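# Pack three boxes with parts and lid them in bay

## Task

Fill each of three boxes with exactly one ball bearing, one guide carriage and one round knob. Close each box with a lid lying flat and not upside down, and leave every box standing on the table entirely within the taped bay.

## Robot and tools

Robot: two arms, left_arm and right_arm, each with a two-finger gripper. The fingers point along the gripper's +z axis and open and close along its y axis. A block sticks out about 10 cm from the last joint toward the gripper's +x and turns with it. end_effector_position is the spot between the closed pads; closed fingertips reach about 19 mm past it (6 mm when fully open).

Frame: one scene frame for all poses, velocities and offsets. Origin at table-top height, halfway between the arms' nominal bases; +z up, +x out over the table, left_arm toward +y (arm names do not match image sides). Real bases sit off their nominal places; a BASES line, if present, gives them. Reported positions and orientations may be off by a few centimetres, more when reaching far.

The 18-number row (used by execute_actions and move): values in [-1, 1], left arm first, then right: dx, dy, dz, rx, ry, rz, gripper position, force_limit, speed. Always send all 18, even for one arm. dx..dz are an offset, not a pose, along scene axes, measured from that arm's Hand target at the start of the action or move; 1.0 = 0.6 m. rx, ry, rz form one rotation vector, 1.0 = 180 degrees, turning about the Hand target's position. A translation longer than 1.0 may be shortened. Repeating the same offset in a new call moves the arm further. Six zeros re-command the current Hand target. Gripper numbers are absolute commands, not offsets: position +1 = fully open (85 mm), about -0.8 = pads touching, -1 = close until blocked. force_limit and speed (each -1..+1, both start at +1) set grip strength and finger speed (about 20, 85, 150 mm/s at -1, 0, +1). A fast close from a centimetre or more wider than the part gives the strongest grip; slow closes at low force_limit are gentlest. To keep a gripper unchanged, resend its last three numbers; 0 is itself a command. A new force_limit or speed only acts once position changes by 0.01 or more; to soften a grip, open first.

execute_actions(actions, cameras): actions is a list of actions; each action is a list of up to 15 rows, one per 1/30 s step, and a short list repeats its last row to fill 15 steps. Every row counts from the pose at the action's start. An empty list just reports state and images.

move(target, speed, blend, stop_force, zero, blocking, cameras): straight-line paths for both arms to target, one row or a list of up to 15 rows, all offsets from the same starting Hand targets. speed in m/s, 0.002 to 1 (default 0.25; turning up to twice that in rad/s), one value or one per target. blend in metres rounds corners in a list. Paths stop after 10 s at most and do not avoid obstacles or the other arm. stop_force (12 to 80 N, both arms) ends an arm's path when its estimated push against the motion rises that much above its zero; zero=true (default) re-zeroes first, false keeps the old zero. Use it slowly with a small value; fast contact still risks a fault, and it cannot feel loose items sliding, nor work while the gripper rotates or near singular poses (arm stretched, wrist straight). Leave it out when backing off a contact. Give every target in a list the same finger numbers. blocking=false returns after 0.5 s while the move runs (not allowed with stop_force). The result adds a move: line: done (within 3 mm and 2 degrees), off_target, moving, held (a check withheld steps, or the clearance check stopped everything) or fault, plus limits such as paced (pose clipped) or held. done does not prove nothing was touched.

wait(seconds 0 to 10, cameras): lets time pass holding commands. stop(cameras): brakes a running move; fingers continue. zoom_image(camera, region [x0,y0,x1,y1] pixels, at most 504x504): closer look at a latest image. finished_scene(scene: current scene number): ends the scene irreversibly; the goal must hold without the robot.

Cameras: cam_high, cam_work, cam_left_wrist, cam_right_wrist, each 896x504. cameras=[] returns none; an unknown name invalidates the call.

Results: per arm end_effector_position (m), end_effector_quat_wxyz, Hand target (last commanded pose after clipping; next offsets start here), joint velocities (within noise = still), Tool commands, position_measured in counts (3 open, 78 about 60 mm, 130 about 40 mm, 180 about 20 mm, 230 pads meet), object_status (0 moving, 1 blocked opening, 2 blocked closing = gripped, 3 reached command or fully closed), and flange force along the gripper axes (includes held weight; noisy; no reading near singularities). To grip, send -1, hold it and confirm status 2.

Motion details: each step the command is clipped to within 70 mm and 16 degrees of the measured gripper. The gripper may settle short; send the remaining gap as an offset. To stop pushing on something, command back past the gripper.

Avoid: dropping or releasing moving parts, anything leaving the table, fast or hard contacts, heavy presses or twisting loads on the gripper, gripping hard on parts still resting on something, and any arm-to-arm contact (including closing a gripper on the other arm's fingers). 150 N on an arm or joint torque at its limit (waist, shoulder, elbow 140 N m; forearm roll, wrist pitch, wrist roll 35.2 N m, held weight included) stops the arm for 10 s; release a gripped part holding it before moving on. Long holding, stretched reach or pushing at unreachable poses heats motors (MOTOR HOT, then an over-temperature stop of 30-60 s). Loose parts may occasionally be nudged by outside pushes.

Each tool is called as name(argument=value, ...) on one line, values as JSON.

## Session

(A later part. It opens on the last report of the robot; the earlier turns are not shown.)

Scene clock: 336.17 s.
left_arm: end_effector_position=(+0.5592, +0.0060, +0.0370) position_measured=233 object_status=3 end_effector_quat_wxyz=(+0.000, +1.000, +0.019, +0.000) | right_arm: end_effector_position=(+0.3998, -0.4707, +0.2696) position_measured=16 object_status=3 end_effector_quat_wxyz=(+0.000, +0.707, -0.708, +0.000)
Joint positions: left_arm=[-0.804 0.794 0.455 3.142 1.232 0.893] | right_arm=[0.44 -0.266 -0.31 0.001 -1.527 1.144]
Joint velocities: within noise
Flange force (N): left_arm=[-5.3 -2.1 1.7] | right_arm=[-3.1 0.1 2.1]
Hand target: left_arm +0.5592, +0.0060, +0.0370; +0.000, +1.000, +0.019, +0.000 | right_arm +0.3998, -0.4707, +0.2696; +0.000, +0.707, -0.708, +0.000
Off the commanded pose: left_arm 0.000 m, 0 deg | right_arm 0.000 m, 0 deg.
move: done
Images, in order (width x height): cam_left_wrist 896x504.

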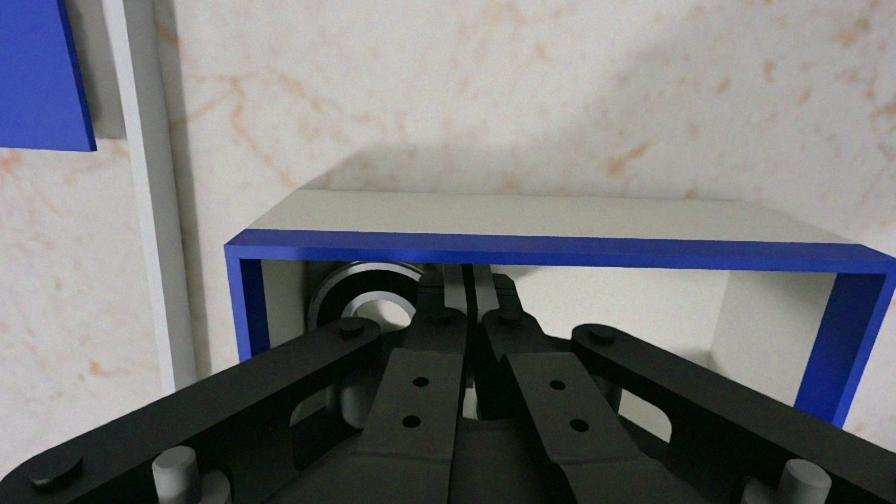

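move(target=[0,0.02,0,0,0,0,-0.9,-0.4,1,0,0,0,0,0,0,0.9,-1,-1], speed=0.02, stop_force=12, cameras=["cam_left_wrist"])

Scene clock: 337.63 s.
left_arm: end_effector_position=(+0.5592, +0.0180, +0.0370) position_measured=233 object_status=3 end_effector_quat_wxyz=(+0.000, +1.000, +0.019, +0.000) | right_arm: end_effector_position=(+0.3998, -0.4707, +0.2696) position_measured=16 object_status=3 end_effector_quat_wxyz=(+0.000, +0.707, -0.708, +0.000)
Joint positions: left_arm=[-0.793 0.775 0.422 3.142 1.218 0.882] | right_arm=[0.44 -0.266 -0.31 0.001 -1.527 1.144]
Joint velocities: within noise
Flange force (N): left_arm=[-4.8 1.1 -3.4] | right_arm=[-2.6 0.2 2.0]
Hand target: left_arm +0.5592, +0.0180, +0.0370; +0.000, +1.000, +0.019, +0.000 | right_arm +0.3998, -0.4707, +0.2696; +0.000, +0.707, -0.708, +0.000
Off the commanded pose: left_arm 0.000 m, 0 deg | right_arm 0.000 m, 0 deg.
move: done
Images, in order (width x height): cam_left_wrist 896x504.

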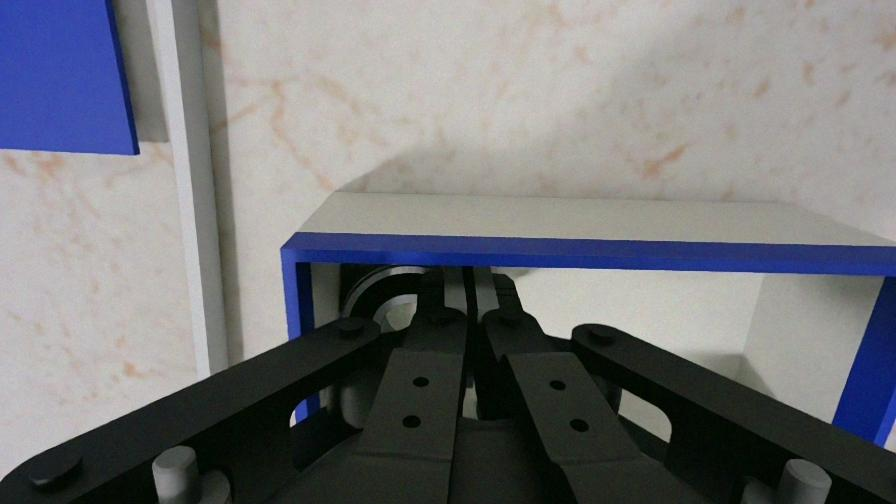

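move(target=[[0,-0.012,0,0,0,0,-0.9,-0.4,1,0,0,0,0,0,0,0.9,-1,-1],[0,-0.05,0.11,0,0,0,-0.9,-0.4,1,0,0,0,0,0,0,0.9,-1,-1]], speed=0.06, cameras=["cam_left_wrist","cam_work"])

zoom_image(camera="cam_work", region=[380, 220, 490, 320])

Scene clock: 339.60 s.
left_arm: end_effector_position=(+0.5592, -0.0120, +0.1030) position_measured=233 object_status=3 end_effector_quat_wxyz=(+0.000, +1.000, +0.019, +0.000) | right_arm: end_effector_position=(+0.3998, -0.4707, +0.2696) position_measured=16 object_status=3 end_effector_quat_wxyz=(+0.000, +0.707, -0.708, +0.000)
Joint positions: left_arm=[-0.821 0.777 0.584 3.142 1.379 0.91] | right_arm=[0.44 -0.266 -0.31 0.001 -1.527 1.144]
Joint velocities: within noise
Flange force (N): left_arm=[-4.5 -2.5 3.8] | right_arm=[-3.0 0.9 2.5]
Hand target: left_arm +0.5592, -0.0120, +0.1030; +0.000, +1.000, +0.019, +0.000 | right_arm +0.3998, -0.4707, +0.2696; +0.000, +0.707, -0.708, +0.000
Off the commanded pose: left_arm 0.000 m, 0 deg | right_arm 0.000 m, 0 deg.
move: done
Images, in order (width x height): cam_work 896x504, cam_left_wrist 896x504.

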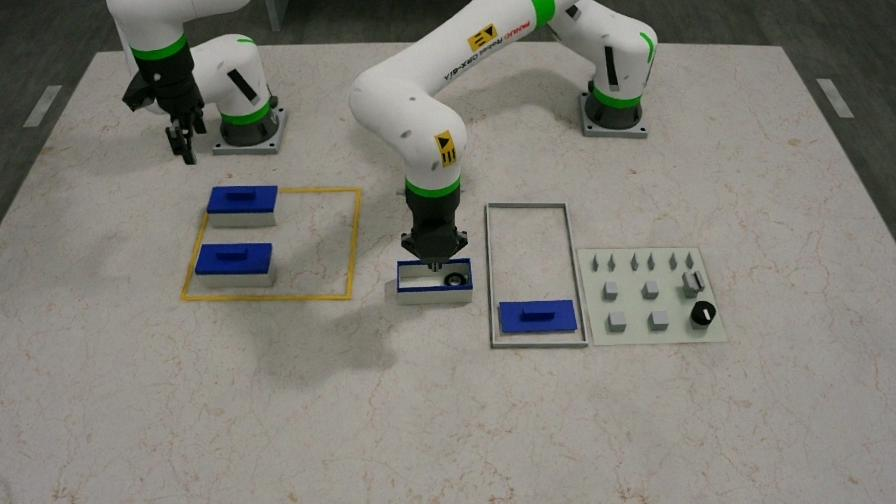

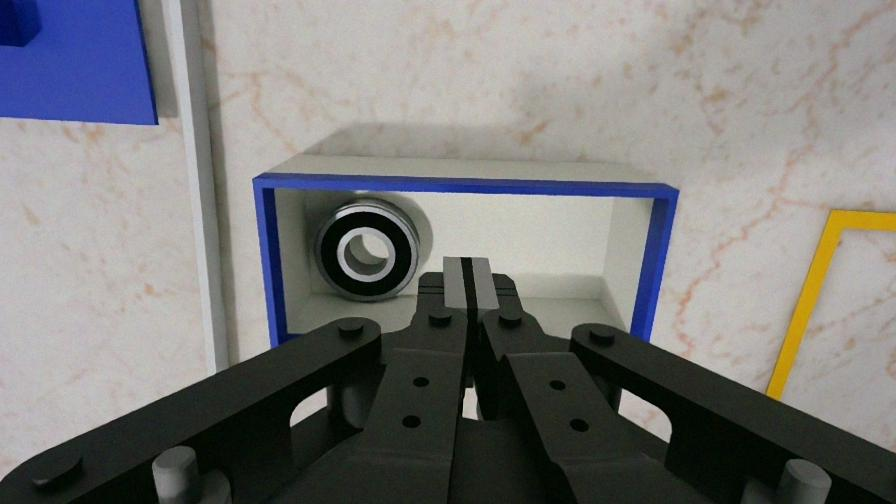

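Scaled by 4.582 from the camera's 896x504 image, which has a finer 1280x720 frame.

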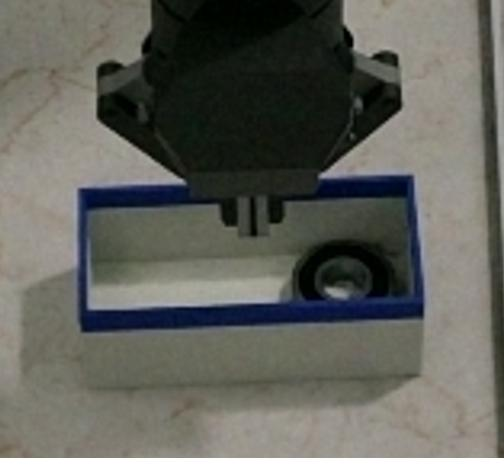

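move(target=[[0,0,0.128,0,0,0,-0.9,-0.4,1,0,0,0,0,0,0,0.9,-1,-1],[0.0247,0.875,0.128,0,0,-0.012,-0.9,-0.4,1,0,0,0,0,0,0,0.9,-1,-1],[0.0247,0.875,0.045,0,0,-0.012,0.3,-0.4,1,0,0,0,0,0,0,0.9,-1,-1]], speed=[0.15,0.28,0.15], blend=[0.02,0.03,0], cameras=["cam_left_wrist"])

Scene clock: 343.77 s.
left_arm: end_effector_position=(+0.5740, +0.5130, +0.1300) position_measured=91 object_status=0 end_effector_quat_wxyz=(+0.000, +1.000, +0.000, +0.000) | right_arm: end_effector_position=(+0.3998, -0.4707, +0.2696) position_measured=16 object_status=3 end_effector_quat_wxyz=(+0.000, +0.707, -0.708, +0.000)
Joint positions: left_arm=[-0.063 0.384 0.046 3.142 1.232 0.114] | right_arm=[0.44 -0.266 -0.31 0.001 -1.527 1.144]
Joint velocities: within noise
Flange force (N): left_arm=[-3.0 1.9 3.9] | right_arm=[-2.6 -1.0 2.0]
Hand target: left_arm +0.5740, +0.5130, +0.1300; +0.000, +1.000, +0.000, +0.000 | right_arm +0.3998, -0.4707, +0.2696; +0.000, +0.707, -0.708, +0.000
Off the commanded pose: left_arm 0.000 m, 0 deg | right_arm 0.000 m, 0 deg.
move: done; blend cut to 0.0249 m at target 2
Images, in order (width x height): cam_left_wrist 896x504.

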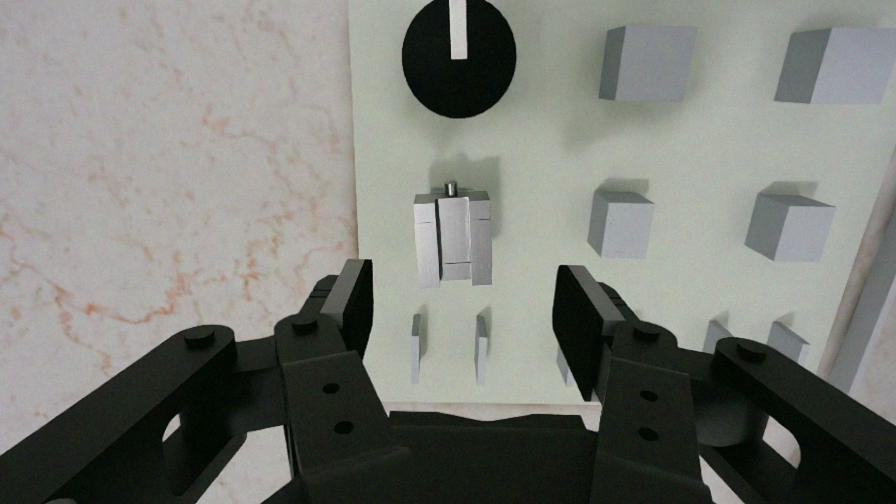

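move(target=[[0.0067,0.0017,-0.06,0,0,0.0125,0.3,-0.4,1,0,0,0,0,0,0,0.9,-1,-1],[0.0067,0.0017,-0.1233,0,0,0.0125,0.3,-0.4,1,0,0,0,0,0,0,0.9,-1,-1]], speed=0.1, cameras=["cam_left_wrist"])

move(target=[[0,0,0,0,0,0,-1,-0.4,-1,0,0,0,0,0,0,0.9,-1,-1],[0,0,0.24,0,0,0,-1,-0.4,-1,0,0,0,0,0,0,0.9,-1,-1]], speed=0.1, cameras=["cam_left_wrist"])

Scene clock: 345.23 s.
left_arm: end_effector_position=(+0.5781, +0.5140, +0.0560) position_measured=91 object_status=3 end_effector_quat_wxyz=(+0.000, +1.000, +0.020, +0.000) | right_arm: end_effector_position=(+0.3998, -0.4707, +0.2696) position_measured=16 object_status=3 end_effector_quat_wxyz=(+0.000, +0.707, -0.708, +0.000)
Joint positions: left_arm=[-0.06 0.466 -0.025 3.142 1.08 0.151] | right_arm=[0.44 -0.266 -0.31 0.001 -1.527 1.144]
Joint velocities: within noise
Flange force (N): left_arm=[-2.5 1.7 4.1] | right_arm=[-2.6 0.2 2.7]
Hand target: left_arm +0.5781, +0.5140, +0.0560; +0.000, +1.000, +0.019, +0.000 | right_arm +0.3998, -0.4707, +0.2696; +0.000, +0.707, -0.708, +0.000
Off the commanded pose: left_arm 0.000 m, 0 deg | right_arm 0.000 m, 0 deg.
move: done
Images, in order (width x height): cam_left_wrist 896x504.

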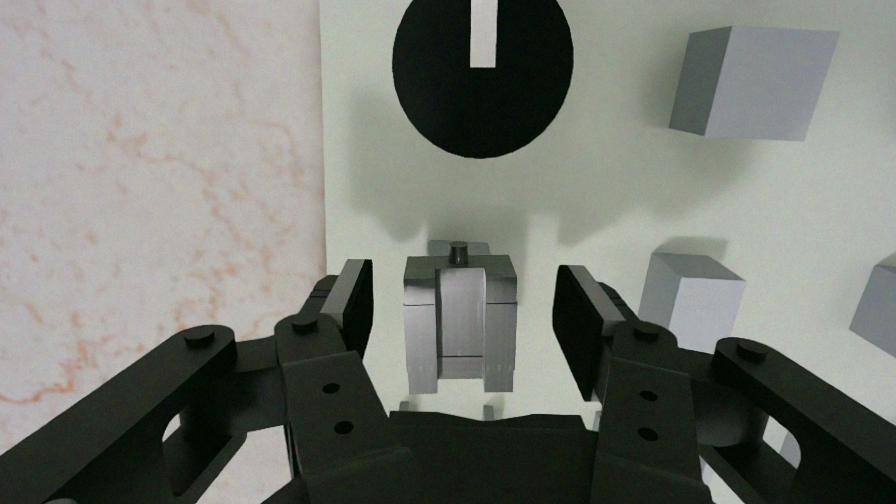

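Scene clock: 348.47 s.
left_arm: end_effector_position=(+0.5781, +0.5140, +0.2001) position_measured=149 object_status=2 end_effector_quat_wxyz=(+0.000, +1.000, +0.019, +0.000) | right_arm: end_effector_position=(+0.3998, -0.4707, +0.2696) position_measured=16 object_status=3 end_effector_quat_wxyz=(+0.000, +0.707, -0.708, +0.000)
Joint positions: left_arm=[-0.06 0.35 0.168 3.141 1.389 0.151] | right_arm=[0.44 -0.266 -0.31 0.001 -1.527 1.144]
Joint velocities: within noise
Flange force (N): left_arm=[-3.0 1.9 5.4] | right_arm=[-2.8 -0.9 2.4]
Hand target: left_arm +0.5781, +0.5140, +0.2000; +0.000, +1.000, +0.019, +0.000 | right_arm +0.3998, -0.4707, +0.2696; +0.000, +0.707, -0.708, +0.000
Off the commanded pose: left_arm 0.000 m, 0 deg | right_arm 0.000 m, 0 deg.
move: done
Images, in order (width x height): cam_left_wrist 896x504.

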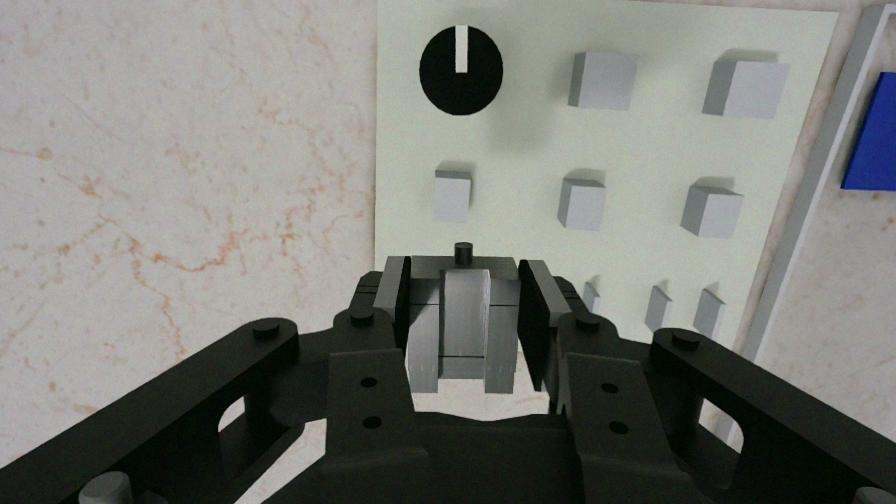

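move(target=[[-0.03,-0.925,0,0,0,0,-1,-0.4,-1,0,0,0,0,0,0,0.9,-1,-1],[-0.03,-0.925,-0.16,0,0,0,-1,-0.4,-1,0,0,0,0,0,0,0.9,-1,-1]], speed=[0.2,0.12], cameras=["cam_left_wrist","cam_work"])

zoom_image(camera="cam_work", region=[380, 220, 490, 320])

Scene clock: 352.73 s.
left_arm: end_effector_position=(+0.5601, -0.0410, +0.1041) position_measured=149 object_status=2 end_effector_quat_wxyz=(+0.000, +1.000, +0.020, +0.000) | right_arm: end_effector_position=(+0.3998, -0.4707, +0.2696) position_measured=16 object_status=3 end_effector_quat_wxyz=(+0.000, +0.707, -0.708, +0.000)
Joint positions: left_arm=[-0.845 0.835 0.686 3.142 1.422 0.936] | right_arm=[0.44 -0.266 -0.31 0.001 -1.527 1.144]
Joint velocities: within noise
Flange force (N): left_arm=[-5.1 -3.9 5.1] | right_arm=[-2.7 0.1 2.1]
Hand target: left_arm +0.5601, -0.0410, +0.1040; +0.000, +1.000, +0.019, +0.000 | right_arm +0.3998, -0.4707, +0.2696; +0.000, +0.707, -0.708, +0.000
Off the commanded pose: left_arm 0.000 m, 0 deg | right_arm 0.000 m, 0 deg.
move: done
Images, in order (width x height): cam_work 896x504, cam_left_wrist 896x504.

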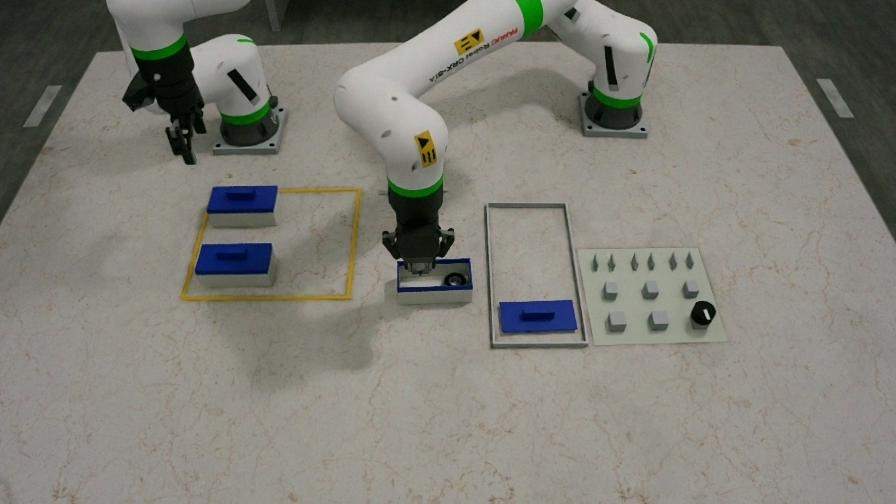

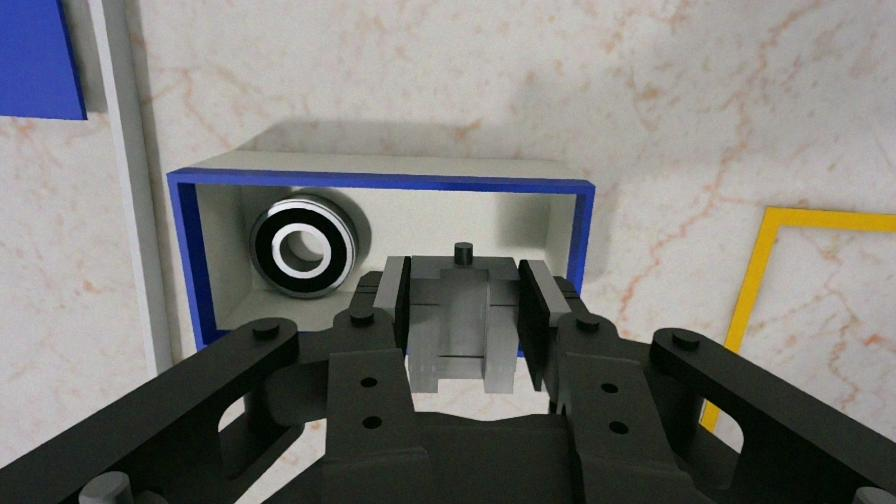

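Scaled by 4.582 from the camera's 896x504 image, which has a finer 1280x720 frame.

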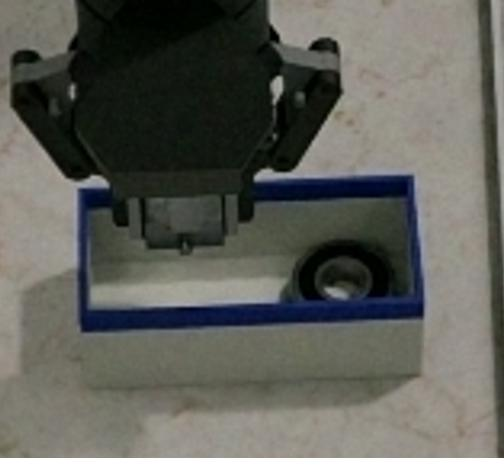

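move(target=[[0,0.0017,-0.09,0,0,-0.0025,-1,-0.4,-1,0,0,0,0,0,0,0.9,-1,-1]], speed=0.04, stop_force=12, cameras=["cam_left_wrist","cam_work"])

zoom_image(camera="cam_work", region=[380, 220, 490, 320])

Scene clock: 355.27 s.
left_arm: end_effector_position=(+0.5601, -0.0400, +0.0500) position_measured=149 object_status=2 end_effector_quat_wxyz=(+0.000, +1.000, +0.016, +0.000) | right_arm: end_effector_position=(+0.3998, -0.4707, +0.2696) position_measured=16 object_status=3 end_effector_quat_wxyz=(+0.000, +0.707, -0.708, +0.000)
Joint positions: left_arm=[-0.845 0.866 0.612 3.142 1.316 0.927] | right_arm=[0.44 -0.266 -0.31 0.001 -1.527 1.144]
Joint velocities: within noise
Flange force (N): left_arm=[-4.8 -2.7 4.3] | right_arm=[-2.8 0.7 2.3]
Hand target: left_arm +0.5601, -0.0400, +0.0500; +0.000, +1.000, +0.016, +0.000 | right_arm +0.3998, -0.4707, +0.2696; +0.000, +0.707, -0.708, +0.000
Off the commanded pose: left_arm 0.000 m, 0 deg | right_arm 0.000 m, 0 deg.
move: done
Images, in order (width x height): cam_work 896x504, cam_left_wrist 896x504.

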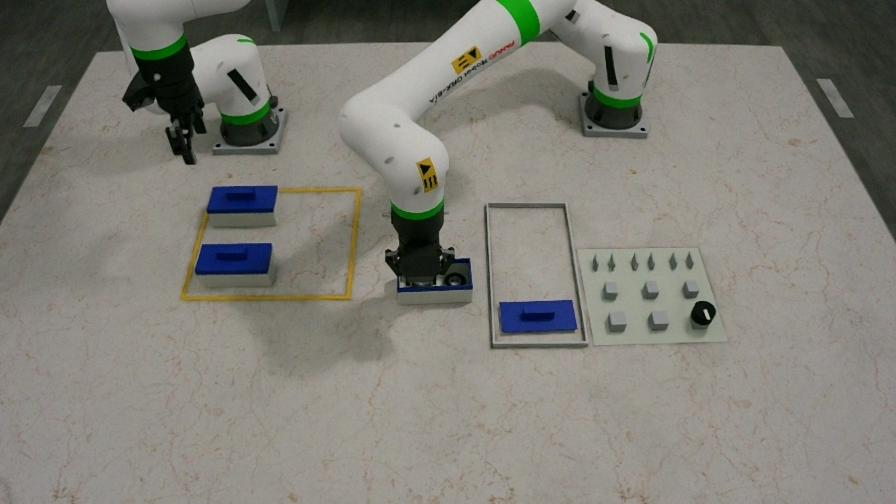

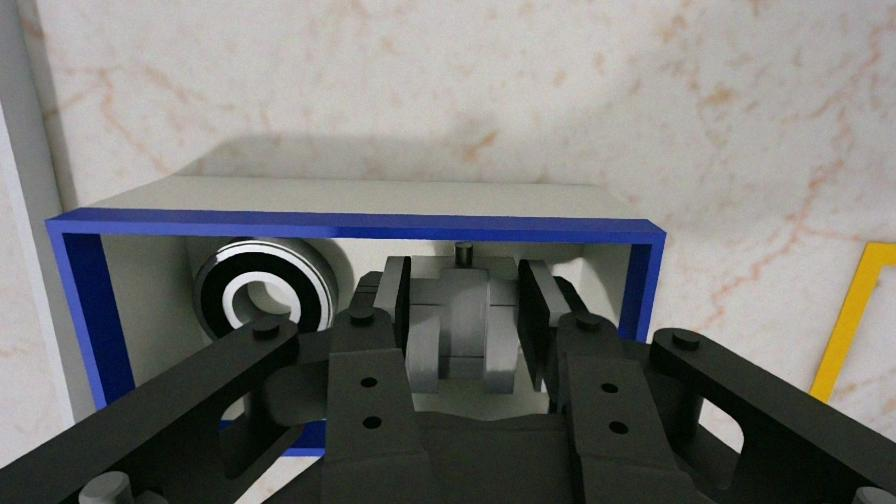

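Scaled by 4.582 from the camera's 896x504 image, which has a finer 1280x720 frame.

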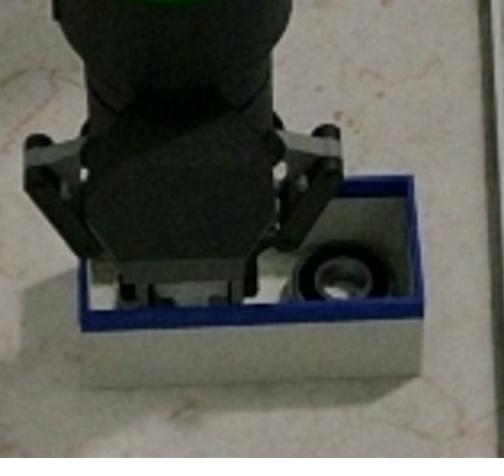

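move(target=[[0,0,-0.034,0,0,0,-1,-0.4,-1,0,0,0,0,0,0,0.9,-1,-1]], speed=0.012, stop_force=12, cameras=["cam_left_wrist"])

Scene clock: 357.37 s.
left_arm: end_effector_position=(+0.5601, -0.0400, +0.0341) position_measured=149 object_status=2 end_effector_quat_wxyz=(+0.000, +1.000, +0.016, +0.000) | right_arm: end_effector_position=(+0.3998, -0.4707, +0.2696) position_measured=16 object_status=3 end_effector_quat_wxyz=(+0.000, +0.707, -0.708, +0.000)
Joint positions: left_arm=[-0.844 0.879 0.595 3.142 1.287 0.927] | right_arm=[0.44 -0.266 -0.31 0.001 -1.527 1.144]
Joint velocities: within noise
Flange force (N): left_arm=[-4.6 -5.6 -14.6] | right_arm=[-2.1 -0.4 2.1]
Hand target: left_arm +0.5601, -0.0400, +0.0341; +0.000, +1.000, +0.016, +0.000 (not the last commanded pose) | right_arm +0.3998, -0.4707, +0.2696; +0.000, +0.707, -0.708, +0.000
Off the commanded pose: left_arm 0.005 m, 0 deg | right_arm 0.000 m, 0 deg.
move: contact (left_arm)
Images, in order (width x height): cam_left_wrist 896x504.

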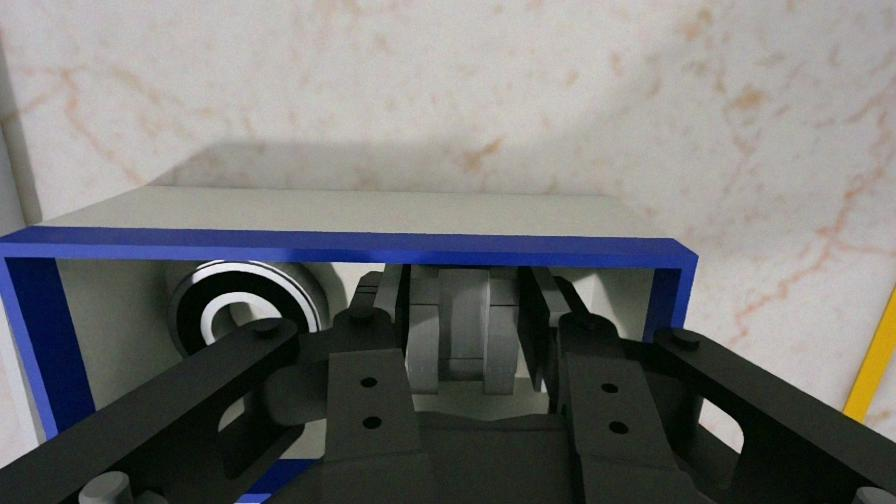

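move(target=[[0,0,0.001,0,0,0,-1,-0.4,-1,0,0,0,0,0,0,0.9,-1,-1],[0,0,0.001,0,0,0,-0.05,-0.4,-1,0,0,0,0,0,0,0.9,-1,-1],[0,0,0.09,0,0,0,-0.05,-0.4,-1,0,0,0,0,0,0,0.9,-1,-1],[0,0.05,0.09,0,0,0,-0.9,-0.4,1,0,0,0,0,0,0,0.9,-1,-1]], speed=[0.02,0.02,0.08,0.08], cameras=["cam_left_wrist","cam_work"])

zoom_image(camera="cam_work", region=[380, 220, 490, 320])

Scene clock: 360.87 s.
left_arm: end_effector_position=(+0.5601, -0.0100, +0.0881) position_measured=233 object_status=3 end_effector_quat_wxyz=(+0.000, +1.000, +0.016, +0.000) | right_arm: end_effector_position=(+0.3998, -0.4707, +0.2696) position_measured=16 object_status=3 end_effector_quat_wxyz=(+0.000, +0.707, -0.708, +0.000)
Joint positions: left_arm=[-0.818 0.784 0.561 3.142 1.348 0.901] | right_arm=[0.44 -0.266 -0.31 0.001 -1.527 1.144]
Joint velocities: within noise
Flange force (N): left_arm=[-4.3 -2.1 3.4] | right_arm=[-2.5 -0.2 2.3]
Hand target: left_arm +0.5601, -0.0100, +0.0881; +0.000, +1.000, +0.016, +0.000 | right_arm +0.3998, -0.4707, +0.2696; +0.000, +0.707, -0.708, +0.000
Off the commanded pose: left_arm 0.000 m, 0 deg | right_arm 0.000 m, 0 deg.
move: done
Images, in order (width x height): cam_work 896x504, cam_left_wrist 896x504.

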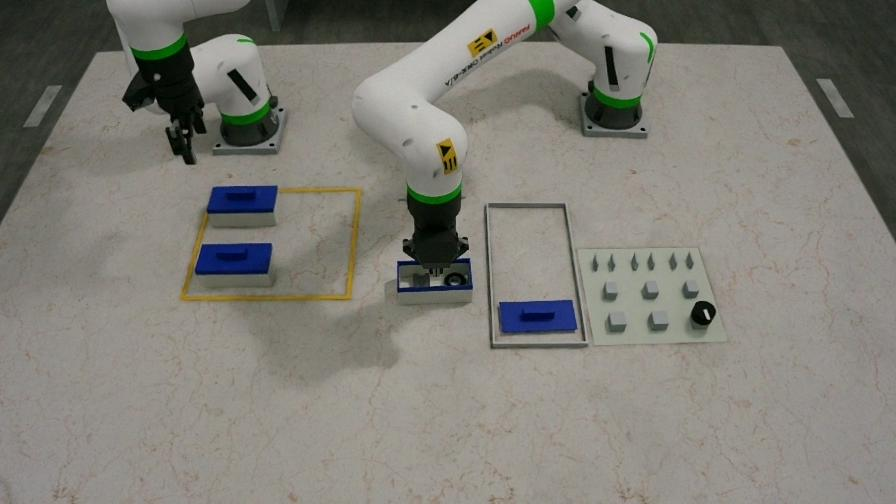

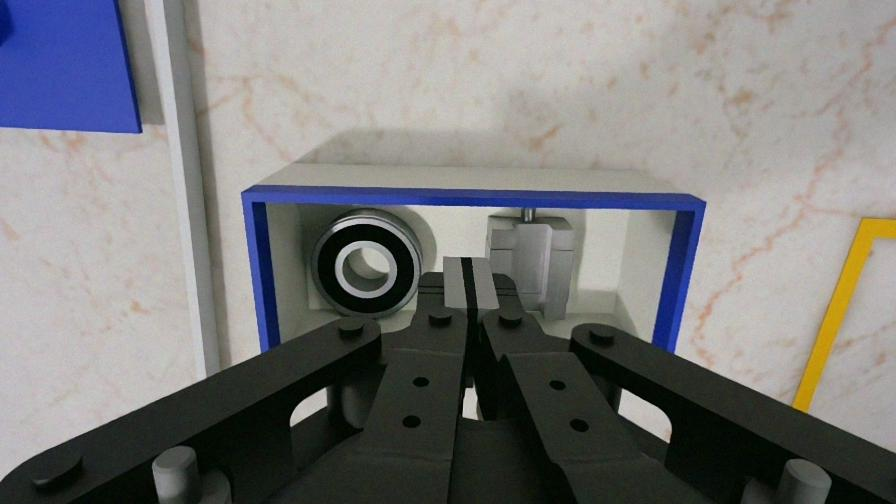

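Scaled by 4.582 from the camera's 896x504 image, which has a finer 1280x720 frame.

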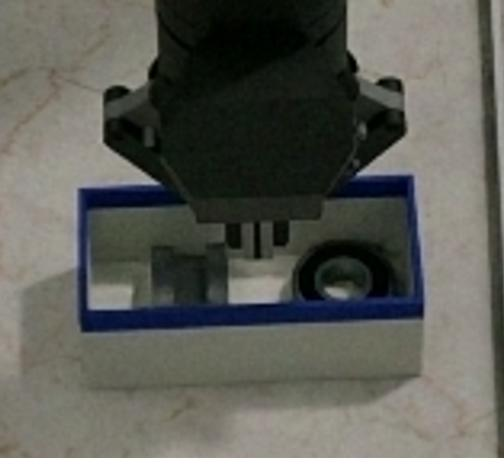

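Insert and push -y.

move(target=[0,0,-0.085,0,0,0,-0.9,-0.4,1,0,0,0,0,0,0,0.9,-1,-1], speed=0.08, cameras=[])

move(target=[0.002,-0.058,0,0,0,0,-0.9,-0.4,1,0,0,0,0,0,0,0.9,-1,-1], speed=0.02, stop_force=12, cameras=["cam_left_wrist"])

Scene clock: 362.00 s.
left_arm: end_effector_position=(+0.5601, -0.0100, +0.0372) position_measured=233 object_status=3 end_effector_quat_wxyz=(+0.000, +1.000, +0.016, +0.000) | right_arm: end_effector_position=(+0.3998, -0.4707, +0.2696) position_measured=16 object_status=3 end_effector_quat_wxyz=(+0.000, +0.707, -0.708, +0.000)
Joint positions: left_arm=[-0.818 0.822 0.504 3.142 1.252 0.901] | right_arm=[0.44 -0.266 -0.31 0.001 -1.527 1.144]
Joint velocities: within noise
Flange force (N): left_arm=[-5.1 -3.0 3.5] | right_arm=[-2.5 0.3 2.5]
Hand target: left_arm +0.5601, -0.0100, +0.0371; +0.000, +1.000, +0.016, +0.000 | right_arm +0.3998, -0.4707, +0.2696; +0.000, +0.707, -0.708, +0.000
Off the commanded pose: left_arm 0.000 m, 0 deg | right_arm 0.000 m, 0 deg.
move: done
No camera images: "cameras" was empty.

Scene clock: 364.43 s.
left_arm: end_effector_position=(+0.5613, -0.0448, +0.0371) position_measured=233 object_status=3 end_effector_quat_wxyz=(+0.000, +1.000, +0.016, +0.000) | right_arm: end_effector_position=(+0.3998, -0.4707, +0.2696) position_measured=16 object_status=3 end_effector_quat_wxyz=(+0.000, +0.707, -0.708, +0.000)
Joint positions: left_arm=[-0.847 0.888 0.619 3.142 1.302 0.93] | right_arm=[0.44 -0.266 -0.31 0.001 -1.527 1.144]
Joint velocities: within noise
Flange force (N): left_arm=[-4.8 -4.5 2.9] | right_arm=[-3.6 0.8 2.3]
Hand target: left_arm +0.5613, -0.0448, +0.0371; +0.000, +1.000, +0.016, +0.000 | right_arm +0.3998, -0.4707, +0.2696; +0.000, +0.707, -0.708, +0.000
Off the commanded pose: left_arm 0.000 m, 0 deg | right_arm 0.000 m, 0 deg.
move: done
Images, in order (width x height): cam_left_wrist 896x504.

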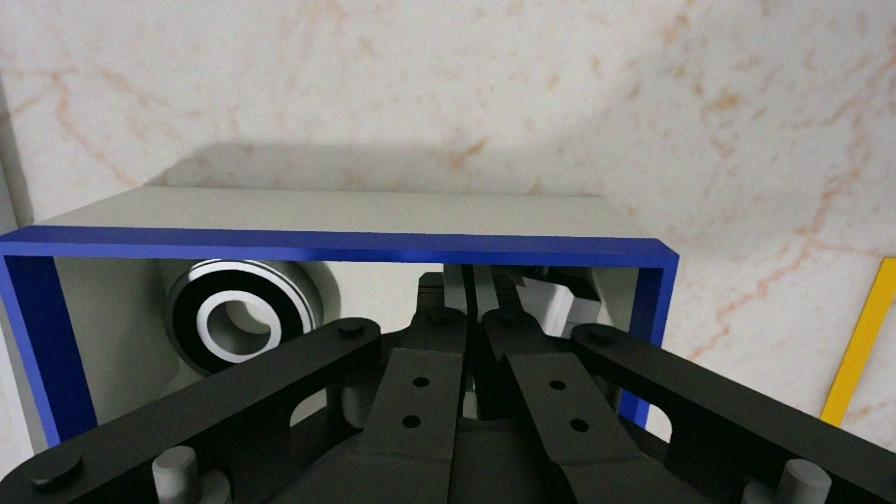

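move(target=[[0,0.02,0,0,0,0,-0.9,-0.4,1,0,0,0,0,0,0,0.9,-1,-1],[0,0.05,0.09,0,0,0,-0.9,-0.4,1,0,0,0,0,0,0,0.9,-1,-1]], speed=0.06, cameras=["cam_left_wrist","cam_work"])

zoom_image(camera="cam_work", region=[380, 220, 490, 320])

zoom_image(camera="cam_left_wrist", region=[430, 180, 730, 350])

Scene clock: 366.10 s.
left_arm: end_effector_position=(+0.5613, -0.0148, +0.0911) position_measured=233 object_status=3 end_effector_quat_wxyz=(+0.000, +1.000, +0.016, +0.000) | right_arm: end_effector_position=(+0.3998, -0.4707, +0.2696) position_measured=16 object_status=3 end_effector_quat_wxyz=(+0.000, +0.707, -0.708, +0.000)
Joint positions: left_arm=[-0.821 0.793 0.584 3.142 1.362 0.904] | right_arm=[0.44 -0.266 -0.31 0.001 -1.527 1.144]
Joint velocities: within noise
Flange force (N): left_arm=[-5.0 -2.9 4.3] | right_arm=[-2.5 -0.2 2.0]
Hand target: left_arm +0.5613, -0.0148, +0.0911; +0.000, +1.000, +0.016, +0.000 | right_arm +0.3998, -0.4707, +0.2696; +0.000, +0.707, -0.708, +0.000
Off the commanded pose: left_arm 0.000 m, 0 deg | right_arm 0.000 m, 0 deg.
move: done
Images, in order (width x height): cam_work 896x504, cam_left_wrist 896x504.

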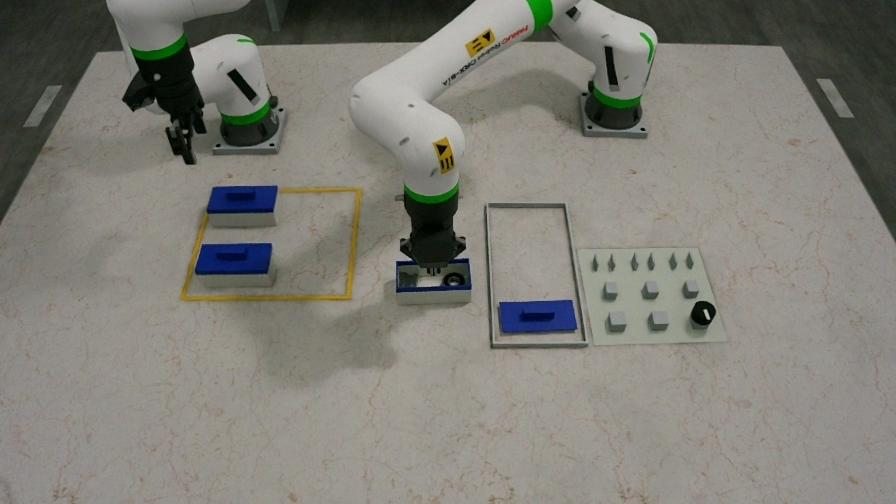

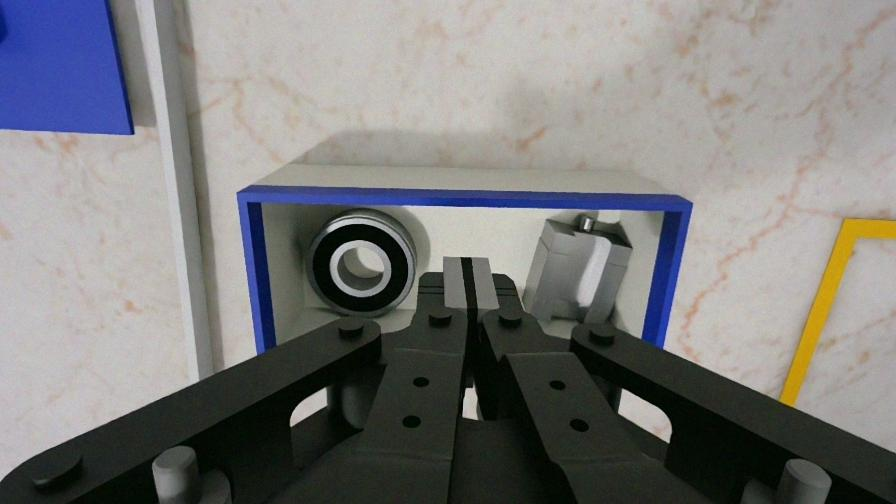

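Scaled by 4.582 from the camera's 896x504 image, which has a finer 1280x720 frame.

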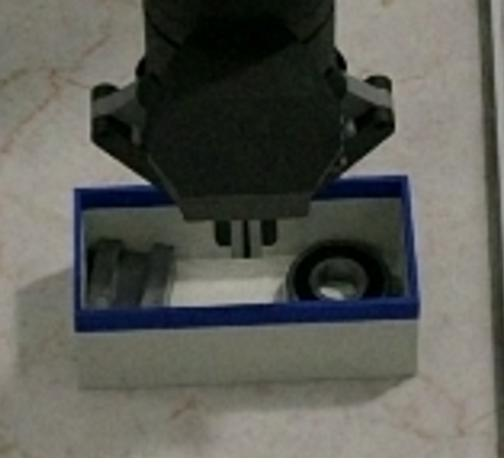

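Scaled by 1.680 from the camera's 896x504 image, which has a finer 1280x720 frame.

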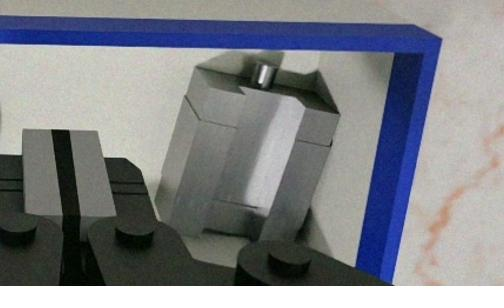

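move(target=[[-0.027,-0.003,0,0,0,0,-0.9,-0.4,1,0,0,0,0,0,0,0.9,-1,-1],[-0.027,-0.003,-0.09,0,0,0,-0.9,-0.4,1,0,0,0,0,0,0,0.9,-1,-1]], speed=0.08, cameras=["cam_left_wrist"])

move(target=[0.001,-0.05,0,0,0,0,-0.9,-0.4,1,0,0,0,0,0,0,0.9,-1,-1], speed=0.02, stop_force=12, cameras=["cam_left_wrist"])

Scene clock: 367.70 s.
left_arm: end_effector_position=(+0.5451, -0.0166, +0.0372) position_measured=233 object_status=3 end_effector_quat_wxyz=(+0.000, +1.000, +0.016, +0.000) | right_arm: end_effector_position=(+0.3998, -0.4707, +0.2696) position_measured=16 object_status=3 end_effector_quat_wxyz=(+0.000, +0.707, -0.708, +0.000)
Joint positions: left_arm=[-0.84 0.803 0.471 3.142 1.238 0.923] | right_arm=[0.44 -0.266 -0.31 0.001 -1.527 1.144]
Joint velocities: within noise
Flange force (N): left_arm=[-5.5 -3.6 3.5] | right_arm=[-2.8 0.3 2.5]
Hand target: left_arm +0.5451, -0.0166, +0.0371; +0.000, +1.000, +0.016, +0.000 | right_arm +0.3998, -0.4707, +0.2696; +0.000, +0.707, -0.708, +0.000
Off the commanded pose: left_arm 0.000 m, 0 deg | right_arm 0.000 m, 0 deg.
move: done
Images, in order (width x height): cam_left_wrist 896x504.

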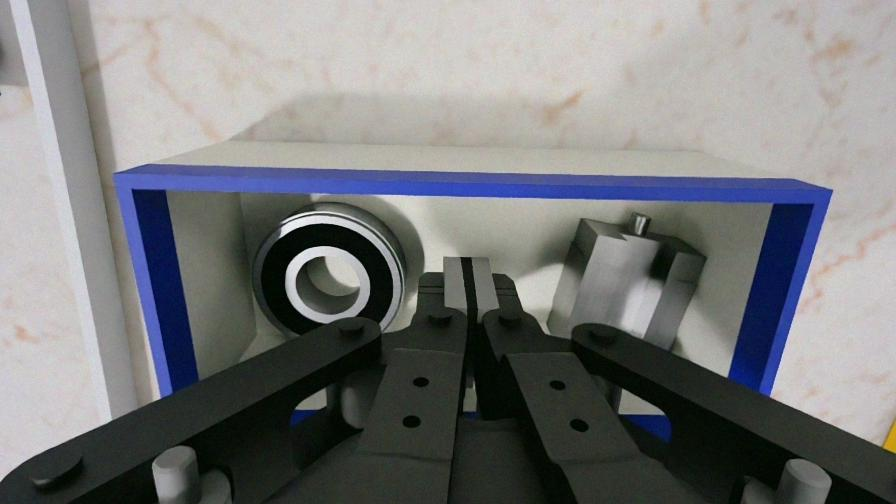

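Scene clock: 369.90 s.
left_arm: end_effector_position=(+0.5457, -0.0466, +0.0371) position_measured=233 object_status=3 end_effector_quat_wxyz=(+0.000, +1.000, +0.016, +0.000) | right_arm: end_effector_position=(+0.3998, -0.4707, +0.2696) position_measured=16 object_status=3 end_effector_quat_wxyz=(+0.000, +0.707, -0.708, +0.000)
Joint positions: left_arm=[-0.866 0.858 0.567 3.142 1.279 0.949] | right_arm=[0.44 -0.266 -0.31 0.001 -1.527 1.144]
Joint velocities: within noise
Flange force (N): left_arm=[-5.9 -4.6 3.8] | right_arm=[-2.3 -1.2 1.5]
Hand target: left_arm +0.5457, -0.0466, +0.0371; +0.000, +1.000, +0.016, +0.000 | right_arm +0.3998, -0.4707, +0.2696; +0.000, +0.707, -0.708, +0.000
Off the commanded pose: left_arm 0.000 m, 0 deg | right_arm 0.000 m, 0 deg.
move: done
Images, in order (width x height): cam_left_wrist 896x504.

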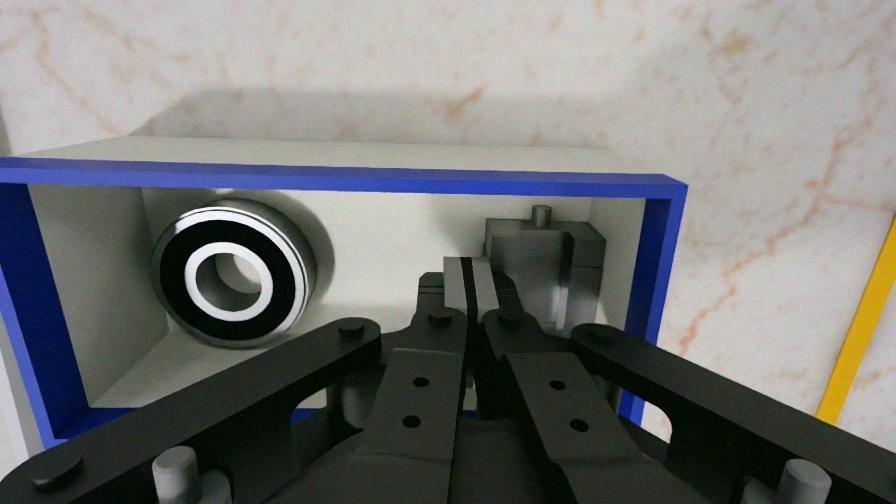

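move(target=[[0,0.02,0,0,0,0,-0.9,-0.4,1,0,0,0,0,0,0,0.9,-1,-1],[0.008,0.07,0.13,0,0,0,-0.9,-0.4,1,0,0,0,0,0,0,0.9,-1,-1]], speed=0.08, cameras=["cam_left_wrist","cam_work"])

zoom_image(camera="cam_left_wrist", region=[200, 130, 700, 400])

Scene clock: 371.67 s.
left_arm: end_effector_position=(+0.5505, -0.0046, +0.1151) position_measured=233 object_status=3 end_effector_quat_wxyz=(+0.000, +1.000, +0.016, +0.000) | right_arm: end_effector_position=(+0.3998, -0.4707, +0.2696) position_measured=16 object_status=3 end_effector_quat_wxyz=(+0.000, +0.707, -0.708, +0.000)
Joint positions: left_arm=[-0.824 0.737 0.547 3.142 1.381 0.906] | right_arm=[0.44 -0.266 -0.31 0.001 -1.527 1.144]
Joint velocities: within noise
Flange force (N): left_arm=[-5.4 -3.2 3.8] | right_arm=[-3.0 -0.9 1.7]
Hand target: left_arm +0.5505, -0.0046, +0.1151; +0.000, +1.000, +0.016, +0.000 | right_arm +0.3998, -0.4707, +0.2696; +0.000, +0.707, -0.708, +0.000
Off the commanded pose: left_arm 0.000 m, 0 deg | right_arm 0.000 m, 0 deg.
move: done
Images, in order (width x height): cam_work 896x504, cam_left_wrist 896x504.

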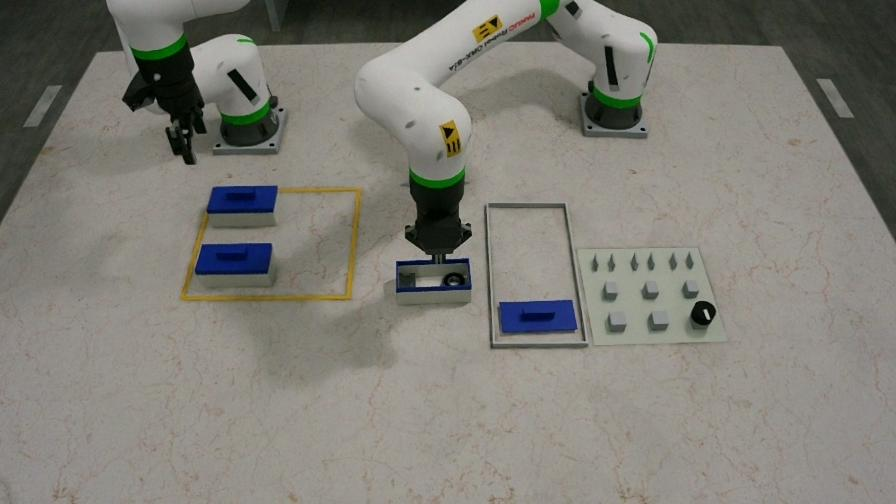

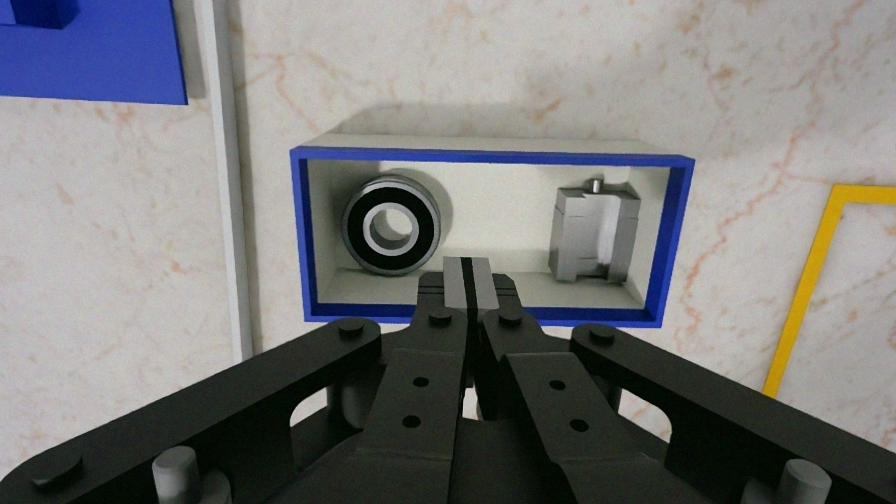

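Scaled by 1.008 from the camera's 896x504 image, which has a finer 1280x720 frame.

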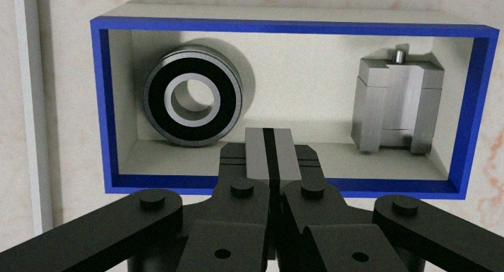

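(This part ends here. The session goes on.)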